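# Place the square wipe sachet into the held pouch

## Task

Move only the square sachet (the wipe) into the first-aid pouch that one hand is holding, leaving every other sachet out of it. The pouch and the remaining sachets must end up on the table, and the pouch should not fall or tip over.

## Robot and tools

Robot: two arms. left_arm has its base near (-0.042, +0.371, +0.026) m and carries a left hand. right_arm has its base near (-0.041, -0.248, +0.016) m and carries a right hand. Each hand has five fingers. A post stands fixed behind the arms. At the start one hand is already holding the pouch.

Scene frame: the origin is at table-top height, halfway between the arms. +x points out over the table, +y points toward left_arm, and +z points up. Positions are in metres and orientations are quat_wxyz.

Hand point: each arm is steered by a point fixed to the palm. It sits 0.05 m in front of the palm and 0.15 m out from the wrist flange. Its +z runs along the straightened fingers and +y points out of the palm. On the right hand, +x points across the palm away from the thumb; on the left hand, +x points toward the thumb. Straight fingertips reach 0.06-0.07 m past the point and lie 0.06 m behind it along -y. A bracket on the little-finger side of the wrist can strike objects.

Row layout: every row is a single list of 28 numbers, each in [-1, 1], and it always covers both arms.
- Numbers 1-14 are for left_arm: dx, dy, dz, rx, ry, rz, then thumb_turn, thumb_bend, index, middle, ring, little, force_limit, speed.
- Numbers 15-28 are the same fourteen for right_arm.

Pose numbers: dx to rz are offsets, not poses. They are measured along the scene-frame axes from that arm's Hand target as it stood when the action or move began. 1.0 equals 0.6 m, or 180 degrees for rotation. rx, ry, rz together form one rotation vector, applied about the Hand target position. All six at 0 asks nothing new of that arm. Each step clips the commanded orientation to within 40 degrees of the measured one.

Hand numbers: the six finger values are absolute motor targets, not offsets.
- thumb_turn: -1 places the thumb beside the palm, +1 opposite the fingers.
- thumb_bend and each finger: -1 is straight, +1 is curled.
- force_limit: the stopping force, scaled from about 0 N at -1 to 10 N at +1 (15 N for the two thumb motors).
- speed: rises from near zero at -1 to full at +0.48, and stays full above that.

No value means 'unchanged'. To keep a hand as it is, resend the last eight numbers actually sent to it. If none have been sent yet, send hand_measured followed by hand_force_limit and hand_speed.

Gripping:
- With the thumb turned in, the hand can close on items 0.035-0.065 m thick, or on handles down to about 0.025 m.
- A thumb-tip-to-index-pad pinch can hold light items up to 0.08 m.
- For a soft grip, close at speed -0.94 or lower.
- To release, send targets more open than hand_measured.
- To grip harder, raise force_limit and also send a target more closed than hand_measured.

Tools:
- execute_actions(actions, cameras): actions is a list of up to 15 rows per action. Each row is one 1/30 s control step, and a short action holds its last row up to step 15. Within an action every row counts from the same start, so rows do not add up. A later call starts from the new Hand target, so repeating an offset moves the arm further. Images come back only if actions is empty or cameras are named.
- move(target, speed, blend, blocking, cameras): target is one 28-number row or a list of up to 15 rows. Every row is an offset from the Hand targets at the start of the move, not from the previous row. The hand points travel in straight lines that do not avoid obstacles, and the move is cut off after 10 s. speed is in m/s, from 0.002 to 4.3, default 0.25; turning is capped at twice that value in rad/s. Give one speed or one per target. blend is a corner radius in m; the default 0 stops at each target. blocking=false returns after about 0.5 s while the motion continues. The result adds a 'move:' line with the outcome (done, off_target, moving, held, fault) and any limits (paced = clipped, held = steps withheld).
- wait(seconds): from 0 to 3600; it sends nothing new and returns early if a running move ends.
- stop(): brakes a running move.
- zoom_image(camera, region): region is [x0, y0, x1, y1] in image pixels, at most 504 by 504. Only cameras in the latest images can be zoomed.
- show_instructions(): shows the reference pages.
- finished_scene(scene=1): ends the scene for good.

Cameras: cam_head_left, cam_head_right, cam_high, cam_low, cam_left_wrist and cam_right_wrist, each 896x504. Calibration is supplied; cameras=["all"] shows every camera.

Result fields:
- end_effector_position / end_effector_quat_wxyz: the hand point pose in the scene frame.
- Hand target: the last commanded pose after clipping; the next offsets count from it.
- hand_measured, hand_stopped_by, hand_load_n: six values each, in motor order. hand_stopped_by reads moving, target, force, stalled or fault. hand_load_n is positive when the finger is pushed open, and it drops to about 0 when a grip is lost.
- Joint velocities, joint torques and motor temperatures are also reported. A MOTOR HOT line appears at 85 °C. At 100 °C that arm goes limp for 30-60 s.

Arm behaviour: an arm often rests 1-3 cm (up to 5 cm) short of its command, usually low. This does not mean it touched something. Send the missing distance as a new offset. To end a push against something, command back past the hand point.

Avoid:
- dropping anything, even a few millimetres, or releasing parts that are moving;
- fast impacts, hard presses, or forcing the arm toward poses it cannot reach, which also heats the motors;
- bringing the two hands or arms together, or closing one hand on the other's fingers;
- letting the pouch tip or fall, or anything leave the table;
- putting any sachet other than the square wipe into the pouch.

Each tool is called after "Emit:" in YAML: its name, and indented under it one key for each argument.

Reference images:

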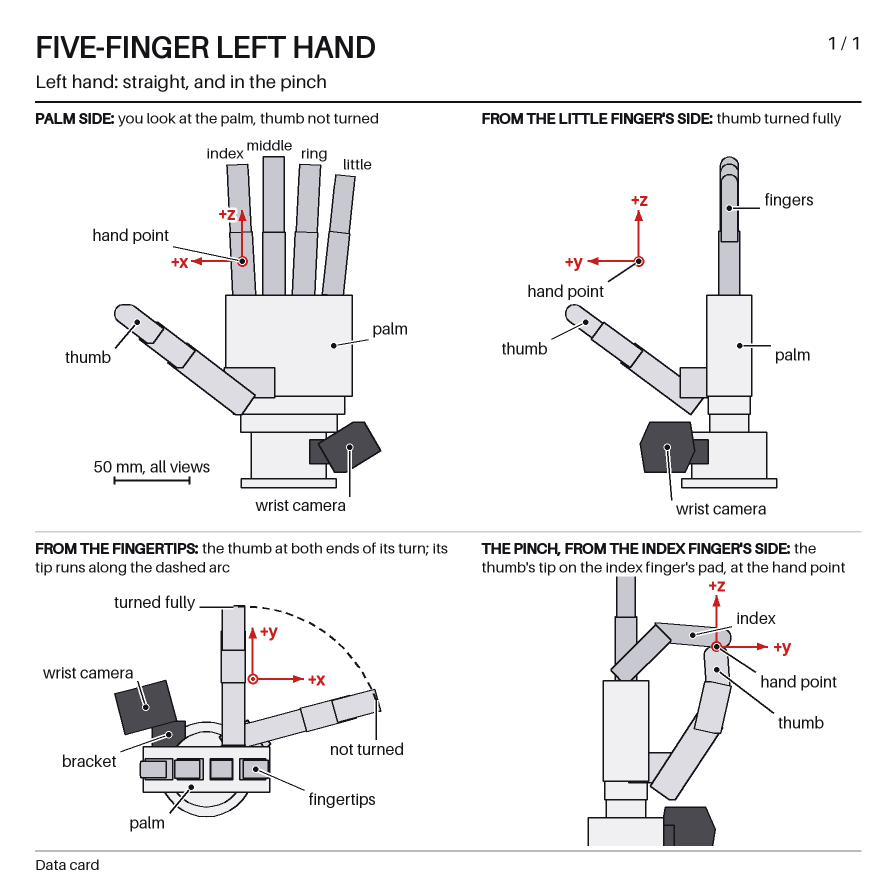

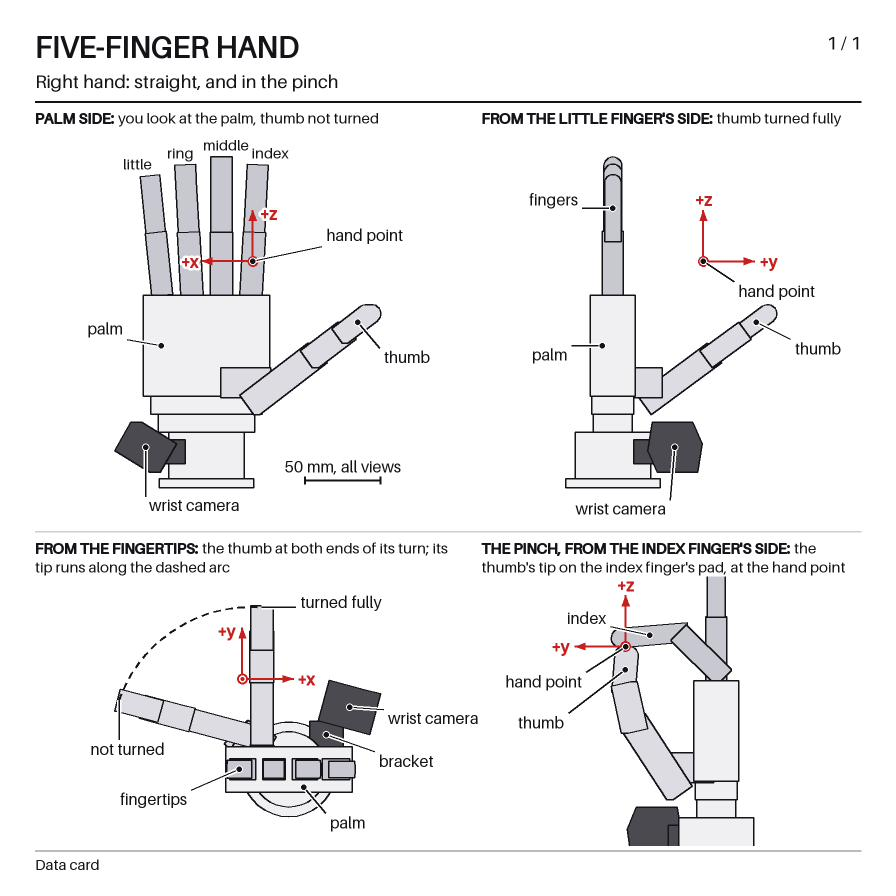

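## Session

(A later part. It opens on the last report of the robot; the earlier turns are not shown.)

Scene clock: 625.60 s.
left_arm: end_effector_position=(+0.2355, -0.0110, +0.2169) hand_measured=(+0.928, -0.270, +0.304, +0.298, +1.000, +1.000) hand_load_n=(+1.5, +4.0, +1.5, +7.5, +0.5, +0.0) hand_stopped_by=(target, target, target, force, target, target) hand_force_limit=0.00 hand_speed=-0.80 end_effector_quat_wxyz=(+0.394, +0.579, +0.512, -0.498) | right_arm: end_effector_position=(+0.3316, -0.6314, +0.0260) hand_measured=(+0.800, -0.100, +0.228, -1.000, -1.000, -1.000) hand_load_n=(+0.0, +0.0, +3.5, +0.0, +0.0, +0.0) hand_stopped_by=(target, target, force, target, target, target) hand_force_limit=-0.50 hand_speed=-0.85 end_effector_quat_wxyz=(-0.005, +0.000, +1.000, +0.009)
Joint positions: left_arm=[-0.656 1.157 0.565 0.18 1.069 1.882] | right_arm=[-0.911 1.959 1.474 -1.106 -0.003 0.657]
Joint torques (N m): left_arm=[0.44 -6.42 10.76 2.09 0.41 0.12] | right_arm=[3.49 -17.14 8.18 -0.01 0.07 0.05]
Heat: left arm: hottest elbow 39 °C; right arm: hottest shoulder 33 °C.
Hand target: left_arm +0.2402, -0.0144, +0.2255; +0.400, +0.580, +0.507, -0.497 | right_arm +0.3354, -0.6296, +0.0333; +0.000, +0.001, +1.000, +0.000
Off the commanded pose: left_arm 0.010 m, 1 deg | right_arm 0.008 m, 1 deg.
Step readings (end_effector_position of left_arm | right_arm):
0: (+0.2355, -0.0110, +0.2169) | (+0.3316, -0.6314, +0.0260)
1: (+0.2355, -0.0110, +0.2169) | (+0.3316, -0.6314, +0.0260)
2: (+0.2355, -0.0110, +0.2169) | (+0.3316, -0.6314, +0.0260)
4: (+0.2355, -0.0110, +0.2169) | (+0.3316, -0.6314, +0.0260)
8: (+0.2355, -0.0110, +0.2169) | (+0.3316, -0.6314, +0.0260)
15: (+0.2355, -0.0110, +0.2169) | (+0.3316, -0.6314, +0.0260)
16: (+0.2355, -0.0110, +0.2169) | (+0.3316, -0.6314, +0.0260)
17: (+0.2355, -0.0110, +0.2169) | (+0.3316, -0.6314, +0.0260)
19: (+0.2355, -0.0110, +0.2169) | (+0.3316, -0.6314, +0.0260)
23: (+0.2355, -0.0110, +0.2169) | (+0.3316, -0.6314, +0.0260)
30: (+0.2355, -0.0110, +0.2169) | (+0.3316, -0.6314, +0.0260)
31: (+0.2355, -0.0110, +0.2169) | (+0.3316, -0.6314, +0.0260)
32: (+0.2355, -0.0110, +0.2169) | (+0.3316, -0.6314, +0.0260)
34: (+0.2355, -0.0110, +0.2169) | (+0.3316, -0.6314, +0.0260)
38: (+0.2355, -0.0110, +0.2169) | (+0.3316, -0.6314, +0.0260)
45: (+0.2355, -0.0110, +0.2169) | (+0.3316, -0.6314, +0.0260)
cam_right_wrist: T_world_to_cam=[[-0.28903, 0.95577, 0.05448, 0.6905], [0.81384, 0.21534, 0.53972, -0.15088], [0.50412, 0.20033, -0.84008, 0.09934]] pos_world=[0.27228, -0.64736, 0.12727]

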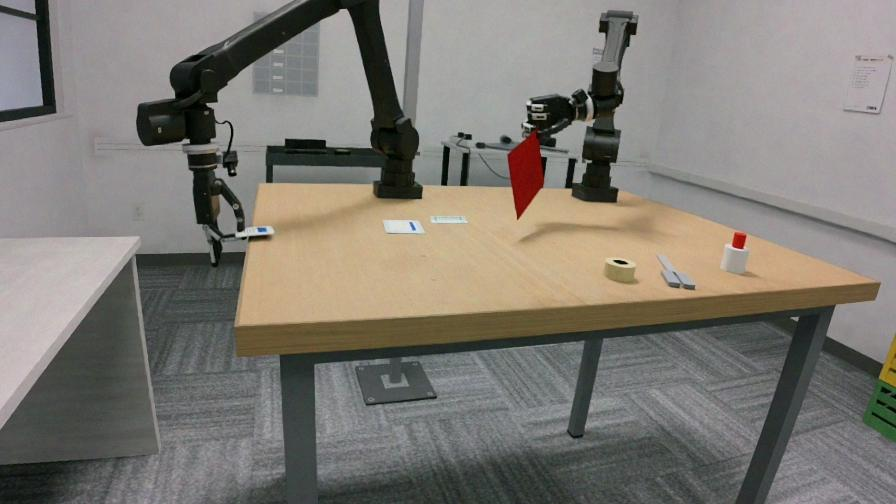

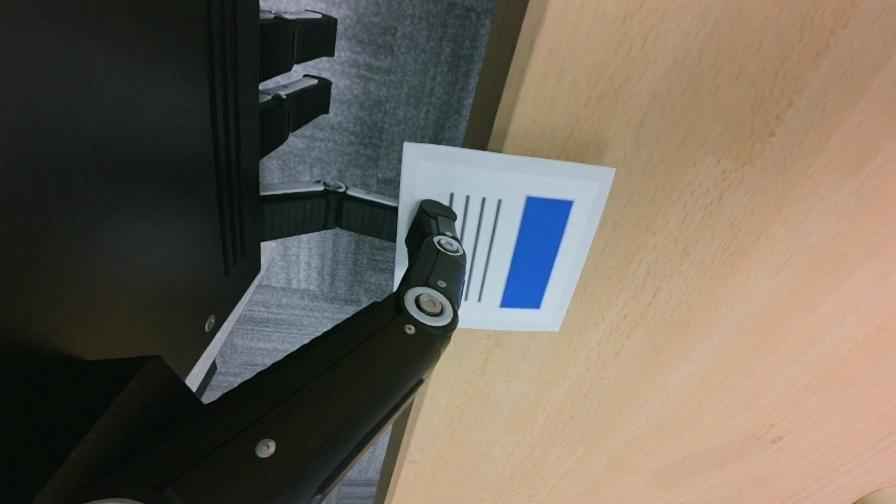

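Emit:
move:
  target:
    - [0,0,0,0,0,0,0.928,-0.268,0.304,0.298,1.0,1.0,0.0,-0.8,0.0,-0.025,0.005,0,0,0,0.8,-0.1,0.25,-1.0,-1.0,-1.0,-0.5,-0.85]
    - [0,0,0,0,0,0,0.928,-0.268,0.304,0.298,1.0,1.0,0.0,-0.8,0.0,-0.04,0.15,0,0,0,0.8,-0.1,0.25,-1.0,-1.0,-1.0,-0.5,-0.85]
  speed: 0.08
  blend: [0.01,0]
  cameras: ["cam_low","cam_right_wrist","cam_high"]

Emit:
zoom_image:
  camera: "cam_low"
  region: [160, 120, 280, 250]

Scene clock: 630.87 s.
left_arm: end_effector_position=(+0.2355, -0.0110, +0.2169) hand_measured=(+0.928, -0.270, +0.304, +0.298, +1.000, +1.000) hand_load_n=(+1.5, +4.0, +1.5, +7.5, +0.0, +0.0) hand_stopped_by=(target, target, target, force, target, target) hand_force_limit=0.00 hand_speed=-0.80 end_effector_quat_wxyz=(+0.394, +0.579, +0.512, -0.498) | right_arm: end_effector_position=(+0.3291, -0.6366, +0.0996) hand_measured=(+0.800, -0.100, +0.228, -1.000, -1.000, -1.000) hand_load_n=(+0.0, +0.0, +3.0, +0.0, +0.0, +0.0) hand_stopped_by=(target, target, force, target, target, target) hand_force_limit=-0.50 hand_speed=-0.85 end_effector_quat_wxyz=(-0.016, +0.001, +1.000, +0.023)
Joint positions: left_arm=[-0.656 1.157 0.565 0.18 1.069 1.882] | right_arm=[-0.92 1.914 1.609 -1.321 -0.002 0.649]
Joint torques (N m): left_arm=[0.44 -6.42 10.76 2.07 0.41 0.12] | right_arm=[2.67 -17.03 14.13 -0.72 0.08 -0.12]
Heat: left arm: hottest elbow 39 °C; right arm: hottest shoulder 33 °C.
Hand target: left_arm +0.2402, -0.0144, +0.2255; +0.400, +0.580, +0.507, -0.497 | right_arm +0.3354, -0.6535, +0.1233; +0.000, +0.001, +1.000, +0.000
Off the commanded pose: left_arm 0.010 m, 1 deg | right_arm 0.030 m, 3 deg.
move: off_target (right_arm); blend cut to 0.0077 m at target 1
cam_right_wrist: T_world_to_cam=[[-0.28609, 0.95423, 0.08719, 0.68557], [0.82554, 0.19926, 0.52799, -0.20029], [0.48645, 0.22304, -0.84476, 0.18423]] pos_world=[0.27187, -0.65537, 0.2016]
Images, in order (width x height): cam_high 896x504, cam_low 896x504, cam_right_wrist 896x504.

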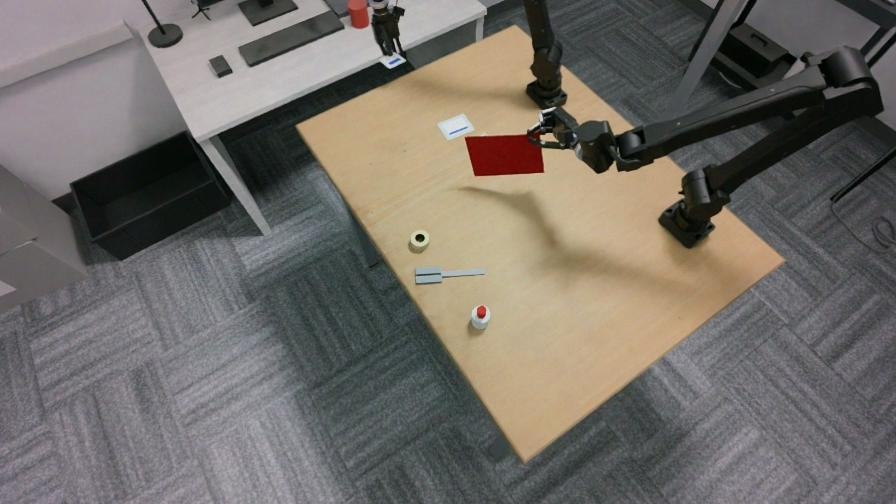

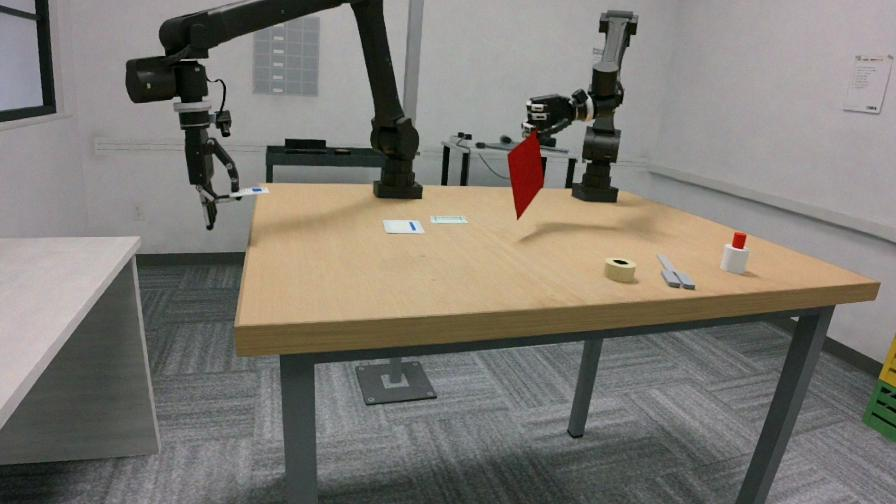

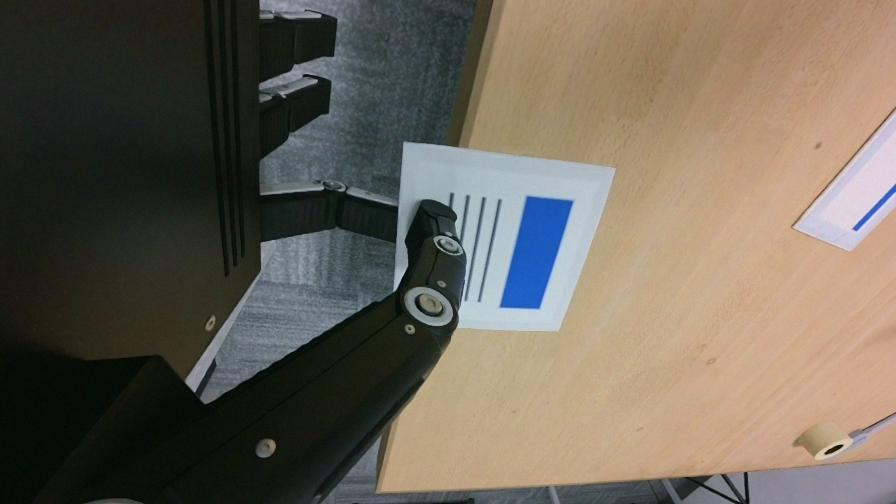

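Scaled by 3.877 from the camera's image (finer frame: 1280x720).

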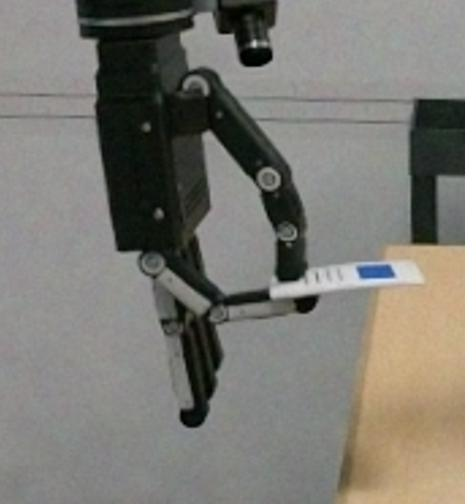

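Emit:
move:
  target: [0.2,0.0,0.05,-0.0943,0.0223,-0.0076,0.928,-0.268,0.304,0.298,1.0,1.0,0.0,-0.8,0,0,0,0,0,0,0.8,-0.1,0.3,-1.0,-1.0,-1.0,-0.2,-0.9]
  speed: 0.08
  cameras: ["all"]

Emit:
zoom_image:
  camera: "cam_head_left"
  region: [370, 150, 520, 290]

Emit:
zoom_image:
  camera: "cam_head_right"
  region: [370, 150, 520, 290]

Emit:
zoom_image:
  camera: "cam_high"
  region: [400, 80, 560, 220]

Emit:
zoom_image:
  camera: "cam_low"
  region: [470, 60, 640, 240]

Scene clock: 668.83 s.
left_arm: end_effector_position=(+0.3440, -0.0106, +0.2414) hand_measured=(+0.928, -0.270, +0.304, +0.298, +1.000, +1.000) hand_load_n=(+1.5, +4.0, +1.5, +7.0, +0.0, +0.0) hand_stopped_by=(target, target, target, force, target, target) hand_force_limit=0.00 hand_speed=-0.80 end_effector_quat_wxyz=(+0.443, +0.499, +0.447, -0.596) | right_arm: end_effector_position=(+0.3291, -0.6365, +0.0996) hand_measured=(+0.800, -0.100, +0.244, -1.000, -1.000, -1.000) hand_load_n=(+0.0, +0.0, +5.0, +0.0, +0.0, +0.0) hand_stopped_by=(target, target, force, target, target, target) hand_force_limit=-0.20 hand_speed=-0.90 end_effector_quat_wxyz=(-0.016, +0.001, +1.000, +0.023)
Joint positions: left_arm=[-0.458 1.623 0.706 1.324 1.307 1.085] | right_arm=[-0.92 1.914 1.609 -1.321 -0.002 0.649]
Joint torques (N m): left_arm=[0.97 -10.11 10.69 2.44 -0.27 0.05] | right_arm=[2.55 -17.14 14.11 -0.79 0.06 -0.11]
Heat: left arm: hottest elbow 39 °C; right arm: hottest shoulder 35 °C.
Hand target: left_arm +0.3602, -0.0145, +0.2557; +0.458, +0.503, +0.434, -0.591 | right_arm +0.3354, -0.6535, +0.1232; +0.000, +0.001, +1.000, +0.000
Off the commanded pose: left_arm 0.022 m, 2 deg | right_arm 0.030 m, 3 deg.
move: off_target (left_arm)
cam_left_wrist: T_world_to_cam=[[-0.97273, 0.13709, -0.18709, 0.38147], [0.22393, 0.34484, -0.91156, 0.15071], [-0.06045, -0.92859, -0.36614, 0.21727]] pos_world=[0.35045, 0.09749, 0.2883]
cam_right_wrist: T_world_to_cam=[[-0.28643, 0.95412, 0.08722, 0.68559], [0.82548, 0.19955, 0.52798, -0.20009], [0.48635, 0.22323, -0.84477, 0.18438]] pos_world=[0.27187, -0.65537, 0.2016]

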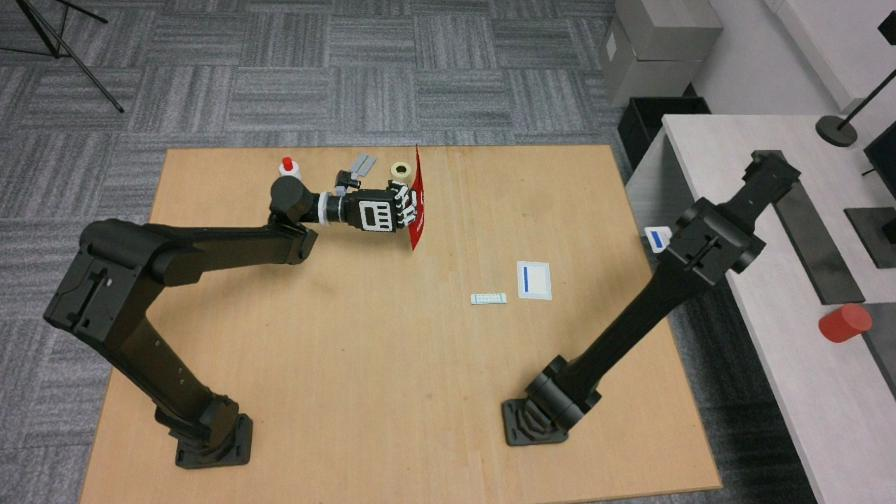

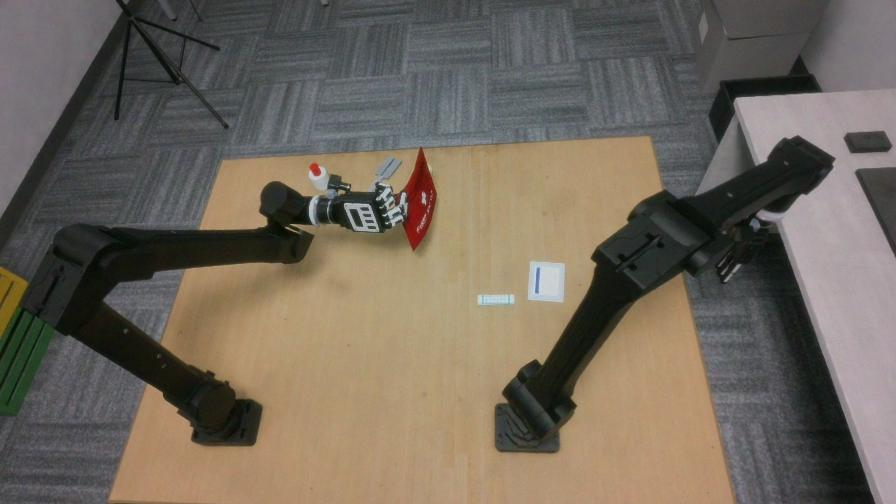

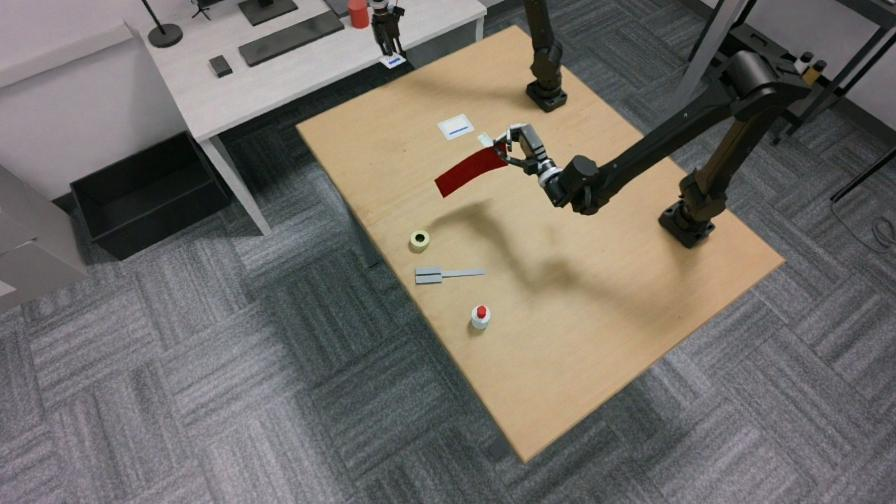

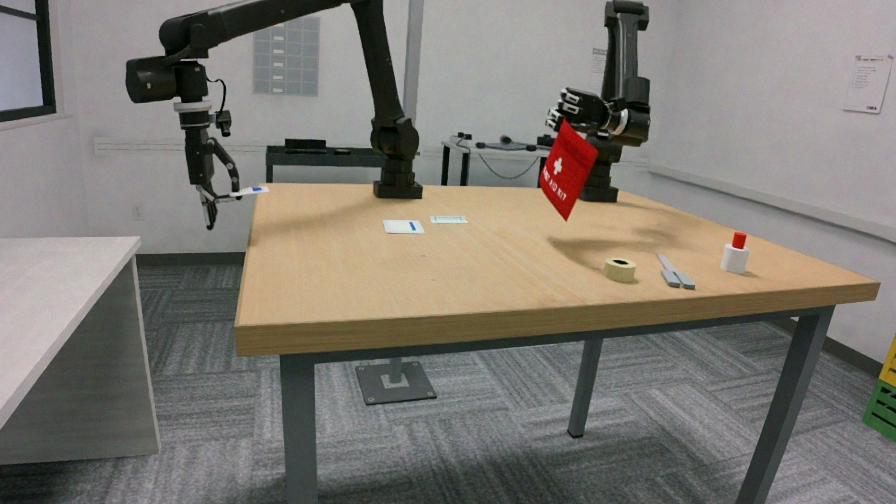

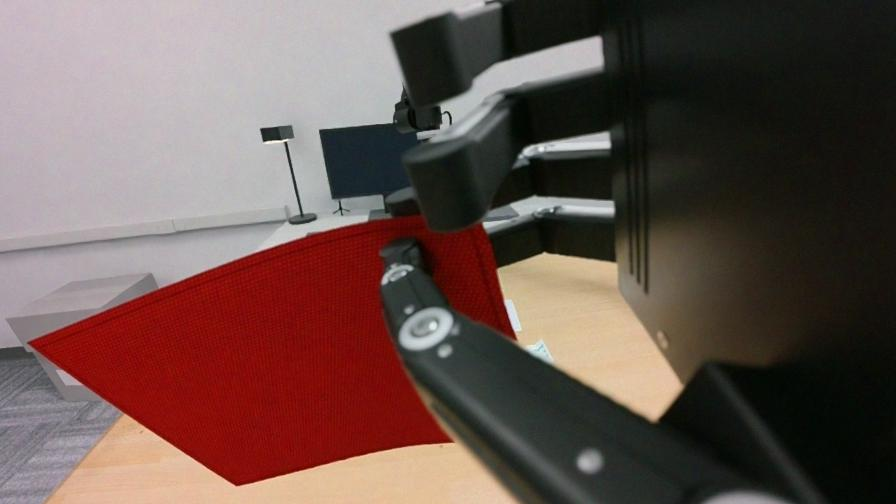

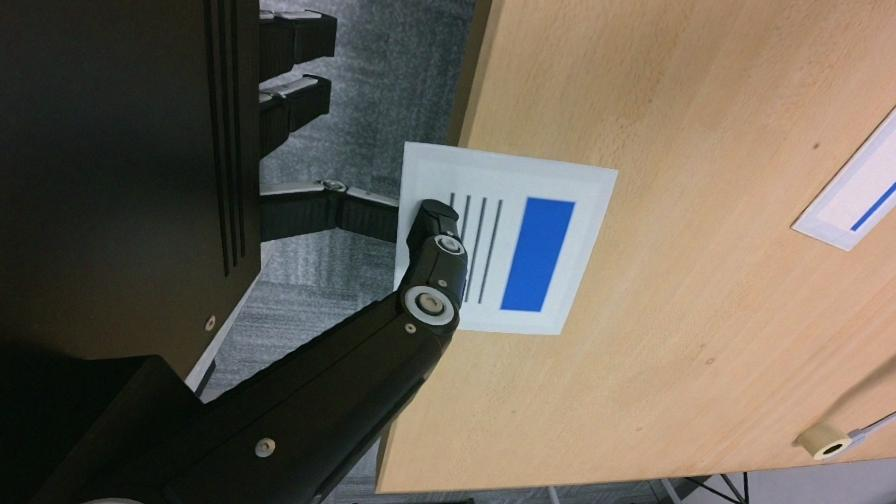

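Scaled by 3.360 from the camera's image (finer frame: 1280x720).

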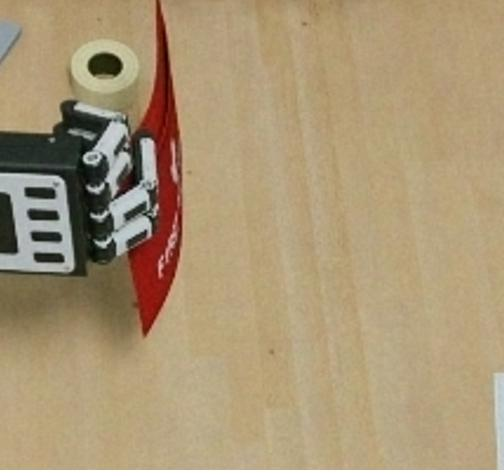

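Scaled by 3.360 from the camera's image (finer frame: 1280x720).

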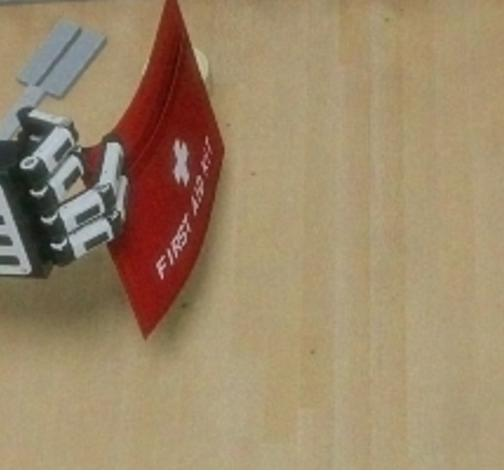

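Scaled by 3.150 from the camera's image (finer frame: 1280x720).

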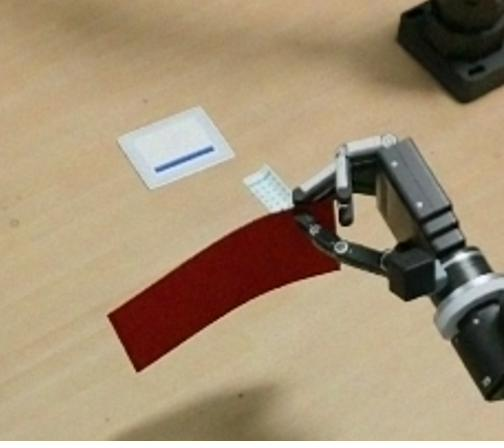

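Scaled by 2.800 from the camera's image (finer frame: 1280x720).

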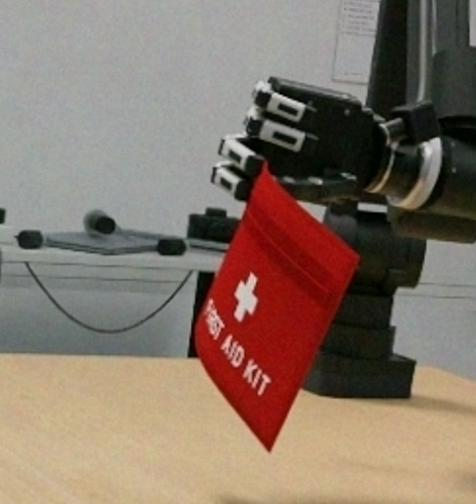

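Emit:
wait:
  seconds: 1
  cameras: ["all"]

Emit:
zoom_image:
  camera: "cam_head_left"
  region: [390, 140, 450, 260]

Emit:
zoom_image:
  camera: "cam_head_right"
  region: [380, 140, 450, 260]

Emit:
zoom_image:
  camera: "cam_low"
  region: [530, 80, 610, 230]

Scene clock: 675.60 s.
left_arm: end_effector_position=(+0.3440, -0.0106, +0.2414) hand_measured=(+0.928, -0.270, +0.304, +0.298, +1.000, +1.000) hand_load_n=(+1.5, +4.0, +1.5, +7.5, +0.0, +0.0) hand_stopped_by=(target, target, target, force, target, target) hand_force_limit=0.00 hand_speed=-0.80 end_effector_quat_wxyz=(+0.443, +0.499, +0.447, -0.597) | right_arm: end_effector_position=(+0.3291, -0.6365, +0.0996) hand_measured=(+0.800, -0.100, +0.244, -1.000, -1.000, -1.000) hand_load_n=(+0.0, +0.0, +4.5, +0.0, +0.0, +0.0) hand_stopped_by=(target, target, force, target, target, target) hand_force_limit=-0.20 hand_speed=-0.90 end_effector_quat_wxyz=(-0.016, +0.001, +1.000, +0.023)
Joint positions: left_arm=[-0.458 1.623 0.706 1.324 1.307 1.084] | right_arm=[-0.92 1.914 1.609 -1.321 -0.002 0.649]
Joint torques (N m): left_arm=[0.91 -10.11 10.69 2.43 -0.27 0.04] | right_arm=[2.55 -17.08 14.17 -0.85 0.07 -0.11]
Heat: left arm: hottest elbow 40 °C; right arm: hottest shoulder 35 °C.
Hand target: left_arm +0.3602, -0.0145, +0.2557; +0.458, +0.503, +0.434, -0.591 | right_arm +0.3354, -0.6535, +0.1232; +0.000, +0.001, +1.000, +0.000
Off the commanded pose: left_arm 0.022 m, 2 deg | right_arm 0.030 m, 3 deg.
wait: 1.00 s; at rest from the start
cam_left_wrist: T_world_to_cam=[[-0.97287, 0.13722, -0.18627, 0.38137], [0.22321, 0.34498, -0.91168, 0.15096], [-0.06084, -0.92853, -0.36625, 0.21744]] pos_world=[0.35055, 0.09749, 0.2883]
cam_right_wrist: T_world_to_cam=[[-0.28643, 0.95412, 0.08722, 0.68559], [0.82548, 0.19955, 0.52798, -0.20009], [0.48635, 0.22323, -0.84477, 0.18438]] pos_world=[0.27187, -0.65537, 0.2016]

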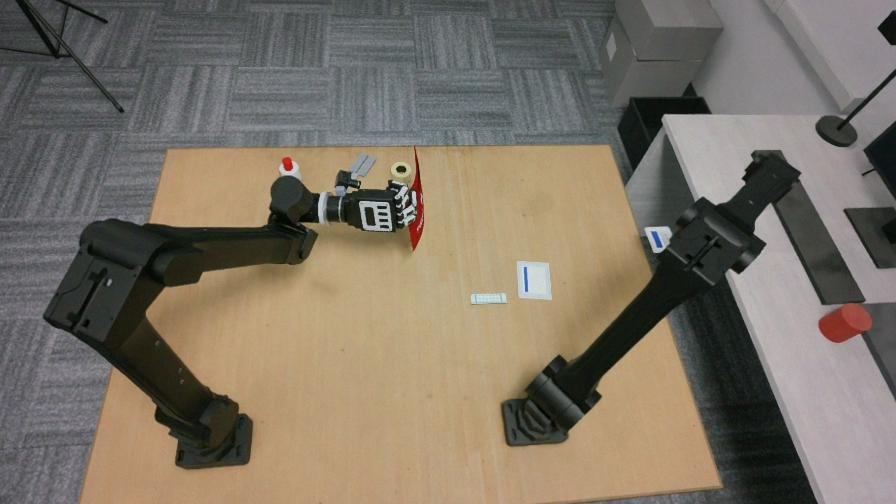

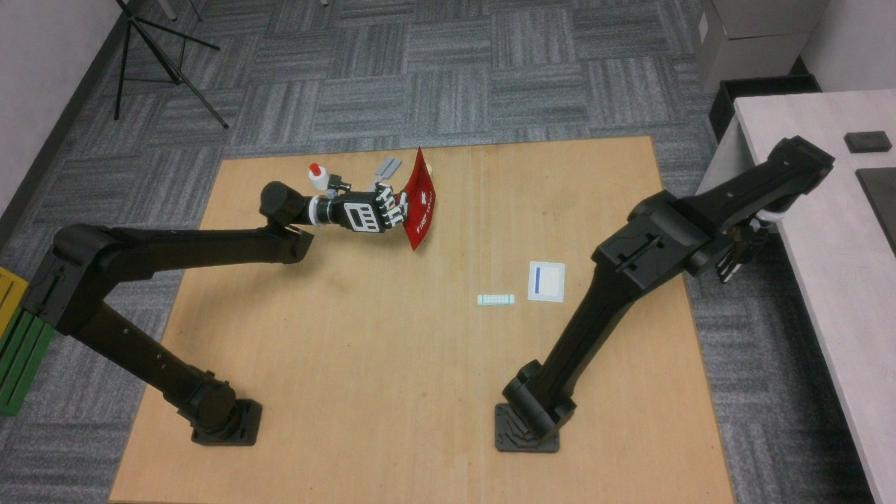

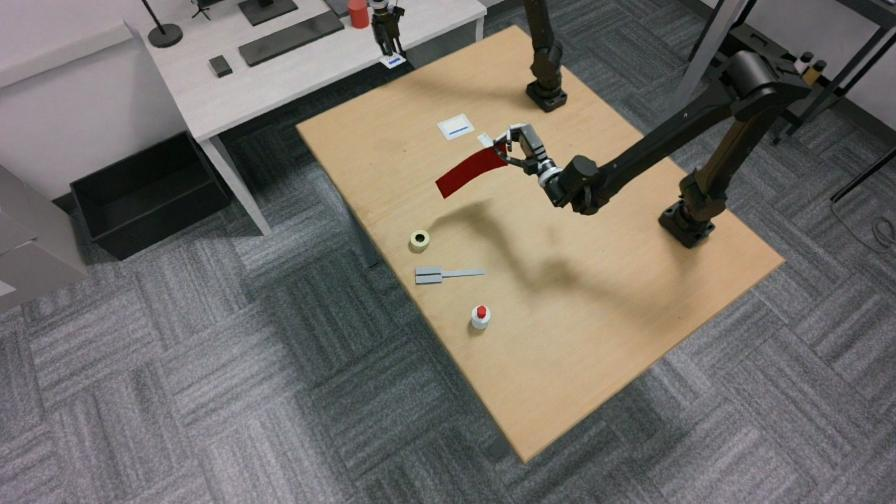

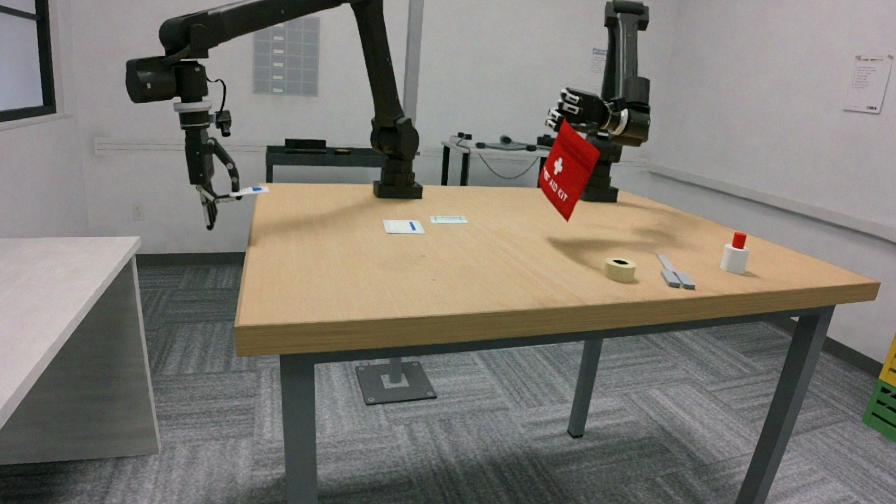

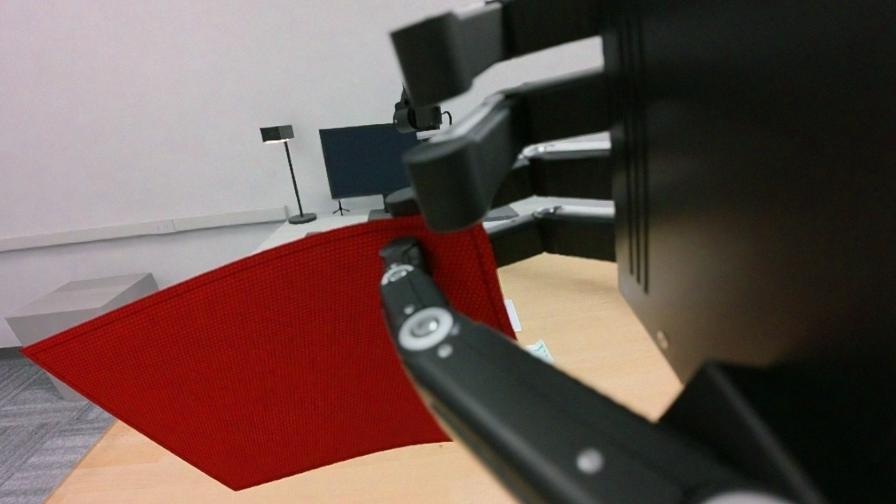

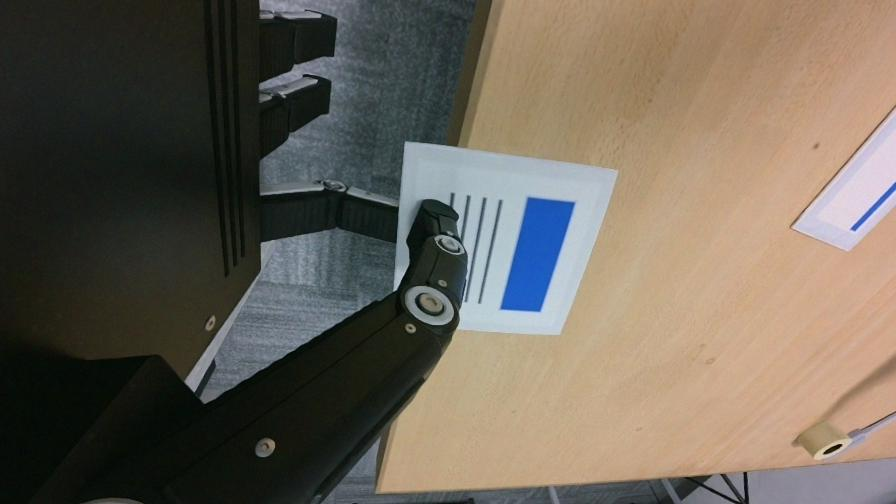

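Scaled by 4.200 from the camera's image (finer frame: 1280x720).

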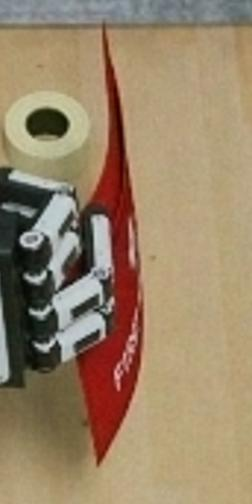

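Scaled by 4.200 from the camera's image (finer frame: 1280x720).

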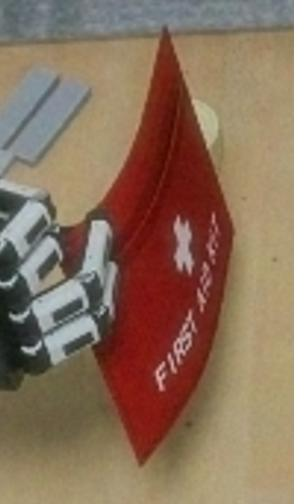

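Scaled by 3.360 from the camera's image (finer frame: 1280x720).

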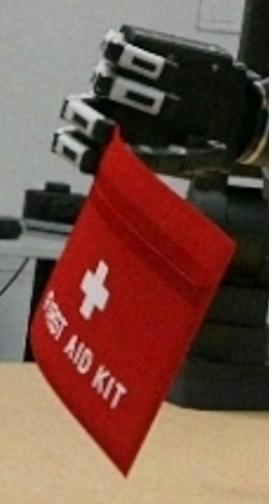

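Emit:
move:
  target: [0.0,0.0,0.0,0.0944,-0.0218,0.0077,0.928,-0.268,0.304,0.298,1.0,1.0,0.0,-0.8,0,0,0,0,0,0,0.8,-0.1,0.3,-1.0,-1.0,-1.0,-0.2,-0.9]
  speed: 0.08
  cameras: ["cam_head_left","cam_head_right","cam_high","cam_low","cam_left_wrist"]

Emit:
zoom_image:
  camera: "cam_head_left"
  region: [380, 130, 500, 260]

Emit:
zoom_image:
  camera: "cam_head_right"
  region: [380, 130, 500, 260]

Emit:
zoom_image:
  camera: "cam_high"
  region: [400, 80, 560, 220]

Scene clock: 683.63 s.
left_arm: end_effector_position=(+0.3475, -0.0041, +0.2275) hand_measured=(+0.928, -0.270, +0.304, +0.298, +1.000, +1.000) hand_load_n=(+1.5, +4.0, +1.5, +7.5, +0.0, +0.0) hand_stopped_by=(target, target, target, force, target, target) hand_force_limit=0.00 hand_speed=-0.80 end_effector_quat_wxyz=(+0.381, +0.567, +0.526, -0.506) | right_arm: end_effector_position=(+0.3291, -0.6365, +0.0996) hand_measured=(+0.800, -0.100, +0.244, -1.000, -1.000, -1.000) hand_load_n=(+0.0, +0.5, +4.5, +0.0, +0.0, +0.0) hand_stopped_by=(target, target, force, target, target, target) hand_force_limit=-0.20 hand_speed=-0.90 end_effector_quat_wxyz=(-0.016, +0.001, +1.000, +0.023)
Joint positions: left_arm=[-0.478 1.395 0.853 -0.072 1.223 2.054] | right_arm=[-0.92 1.914 1.609 -1.321 -0.002 0.649]
Joint torques (N m): left_arm=[-0.09 -10.93 13.86 1.2 0.51 0.24] | right_arm=[2.32 -17.08 14.09 -0.66 0.07 -0.11]
Heat: left arm: hottest elbow 40 °C; right arm: hottest shoulder 35 °C.
Hand target: left_arm +0.3602, -0.0145, +0.2555; +0.400, +0.579, +0.507, -0.497 | right_arm +0.3354, -0.6535, +0.1232; +0.000, +0.001, +1.000, +0.000
Off the commanded pose: left_arm 0.033 m, 4 deg | right_arm 0.030 m, 3 deg.
move: off_target (left_arm)
cam_left_wrist: T_world_to_cam=[[-0.96779, 0.16895, -0.18666, 0.37974], [0.25126, 0.6013, -0.75849, 0.09169], [-0.01591, -0.78096, -0.62438, 0.26229]] pos_world=[0.34864, 0.08555, 0.30419]

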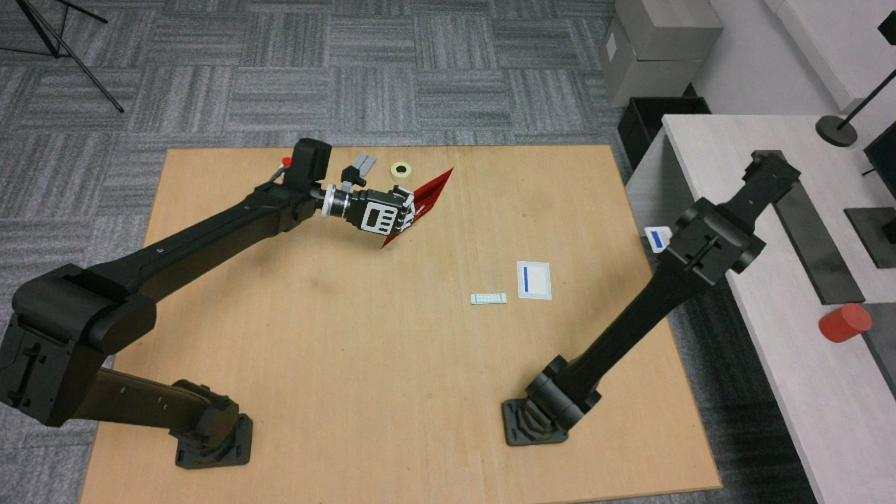

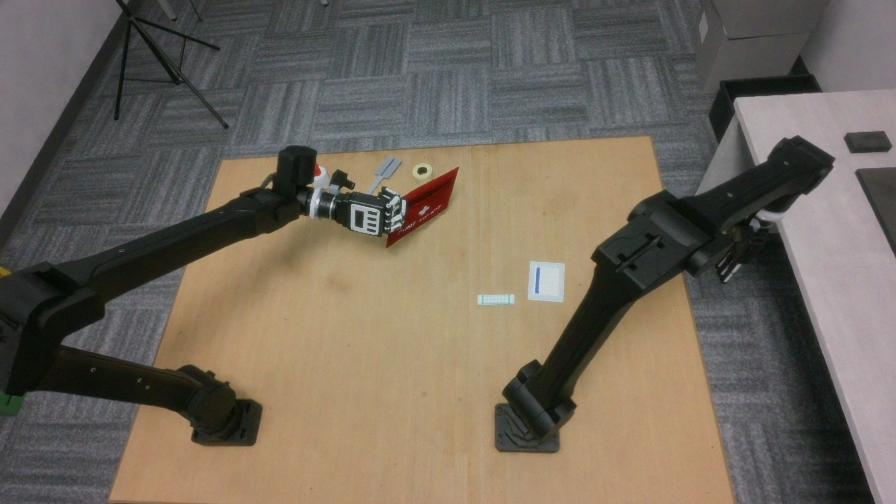

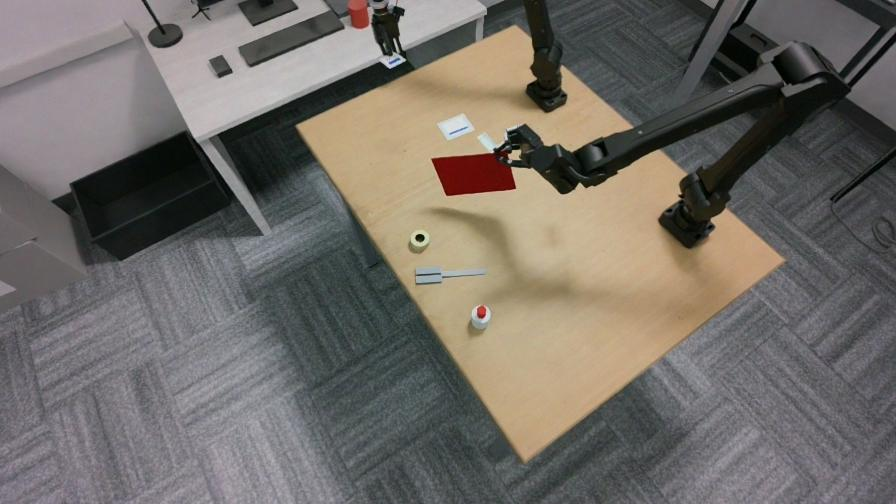

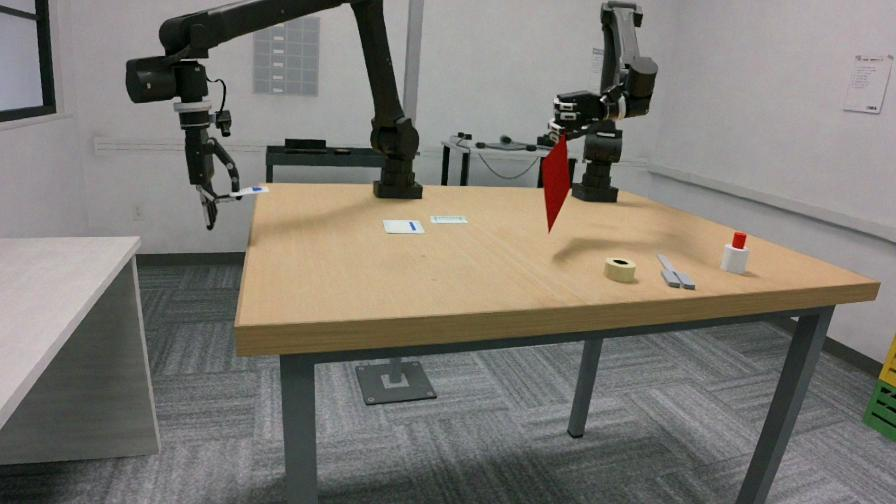

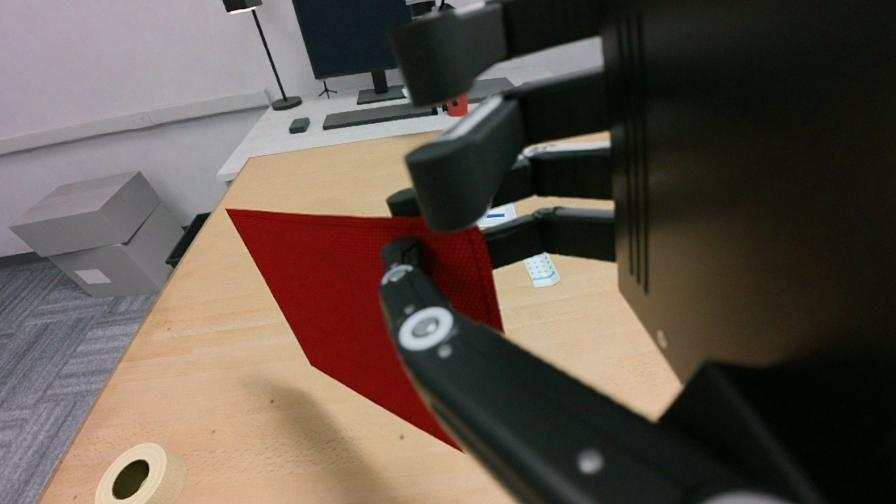

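Scaled by 3.877 from the camera's image (finer frame: 1280x720).

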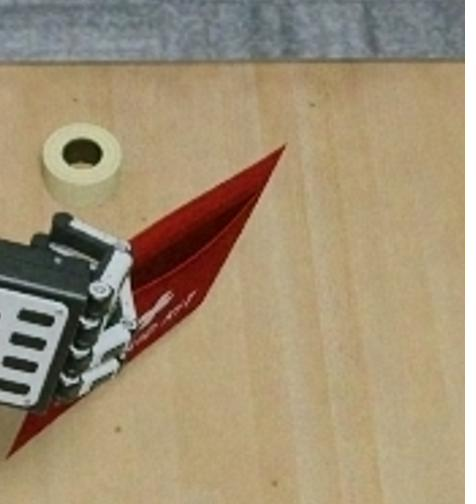

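Scaled by 3.877 from the camera's image (finer frame: 1280x720).

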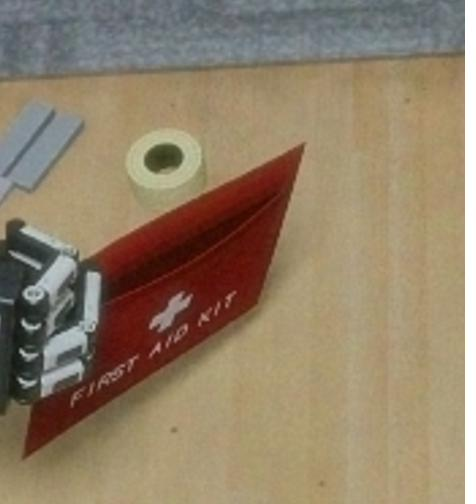

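Scaled by 3.150 from the camera's image (finer frame: 1280x720).

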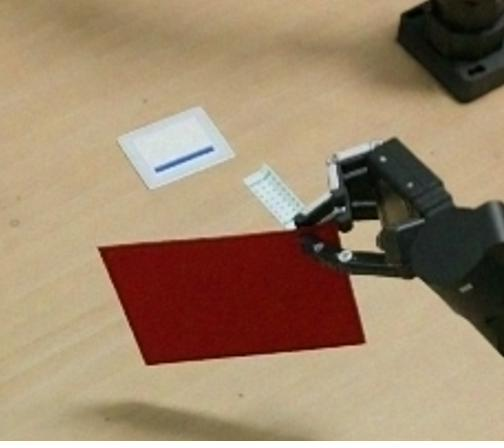

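Emit:
zoom_image:
  camera: "cam_head_left"
  region: [405, 160, 460, 215]

Emit:
zoom_image:
  camera: "cam_head_right"
  region: [400, 160, 465, 225]

Scaled by 9.164 from the camera's image (finer frame: 1280x720).

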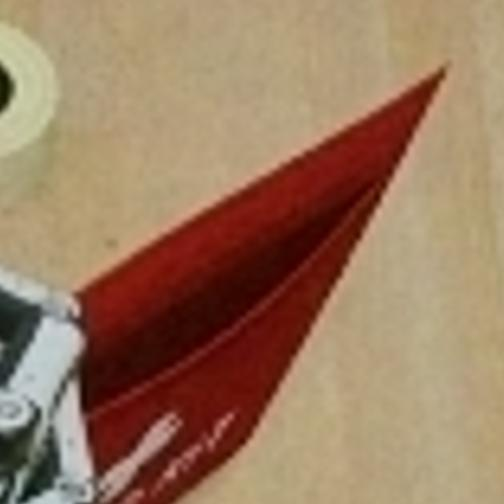

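Scaled by 7.754 from the camera's image (finer frame: 1280x720).

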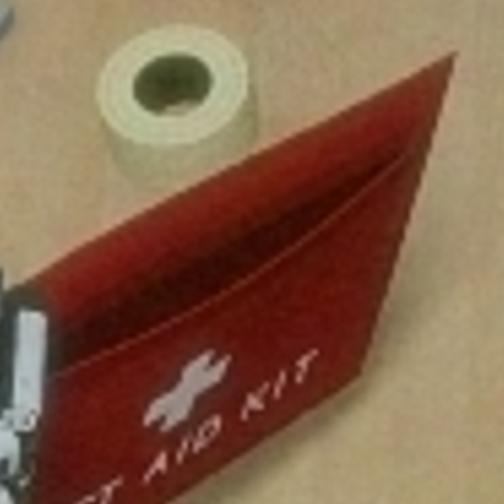

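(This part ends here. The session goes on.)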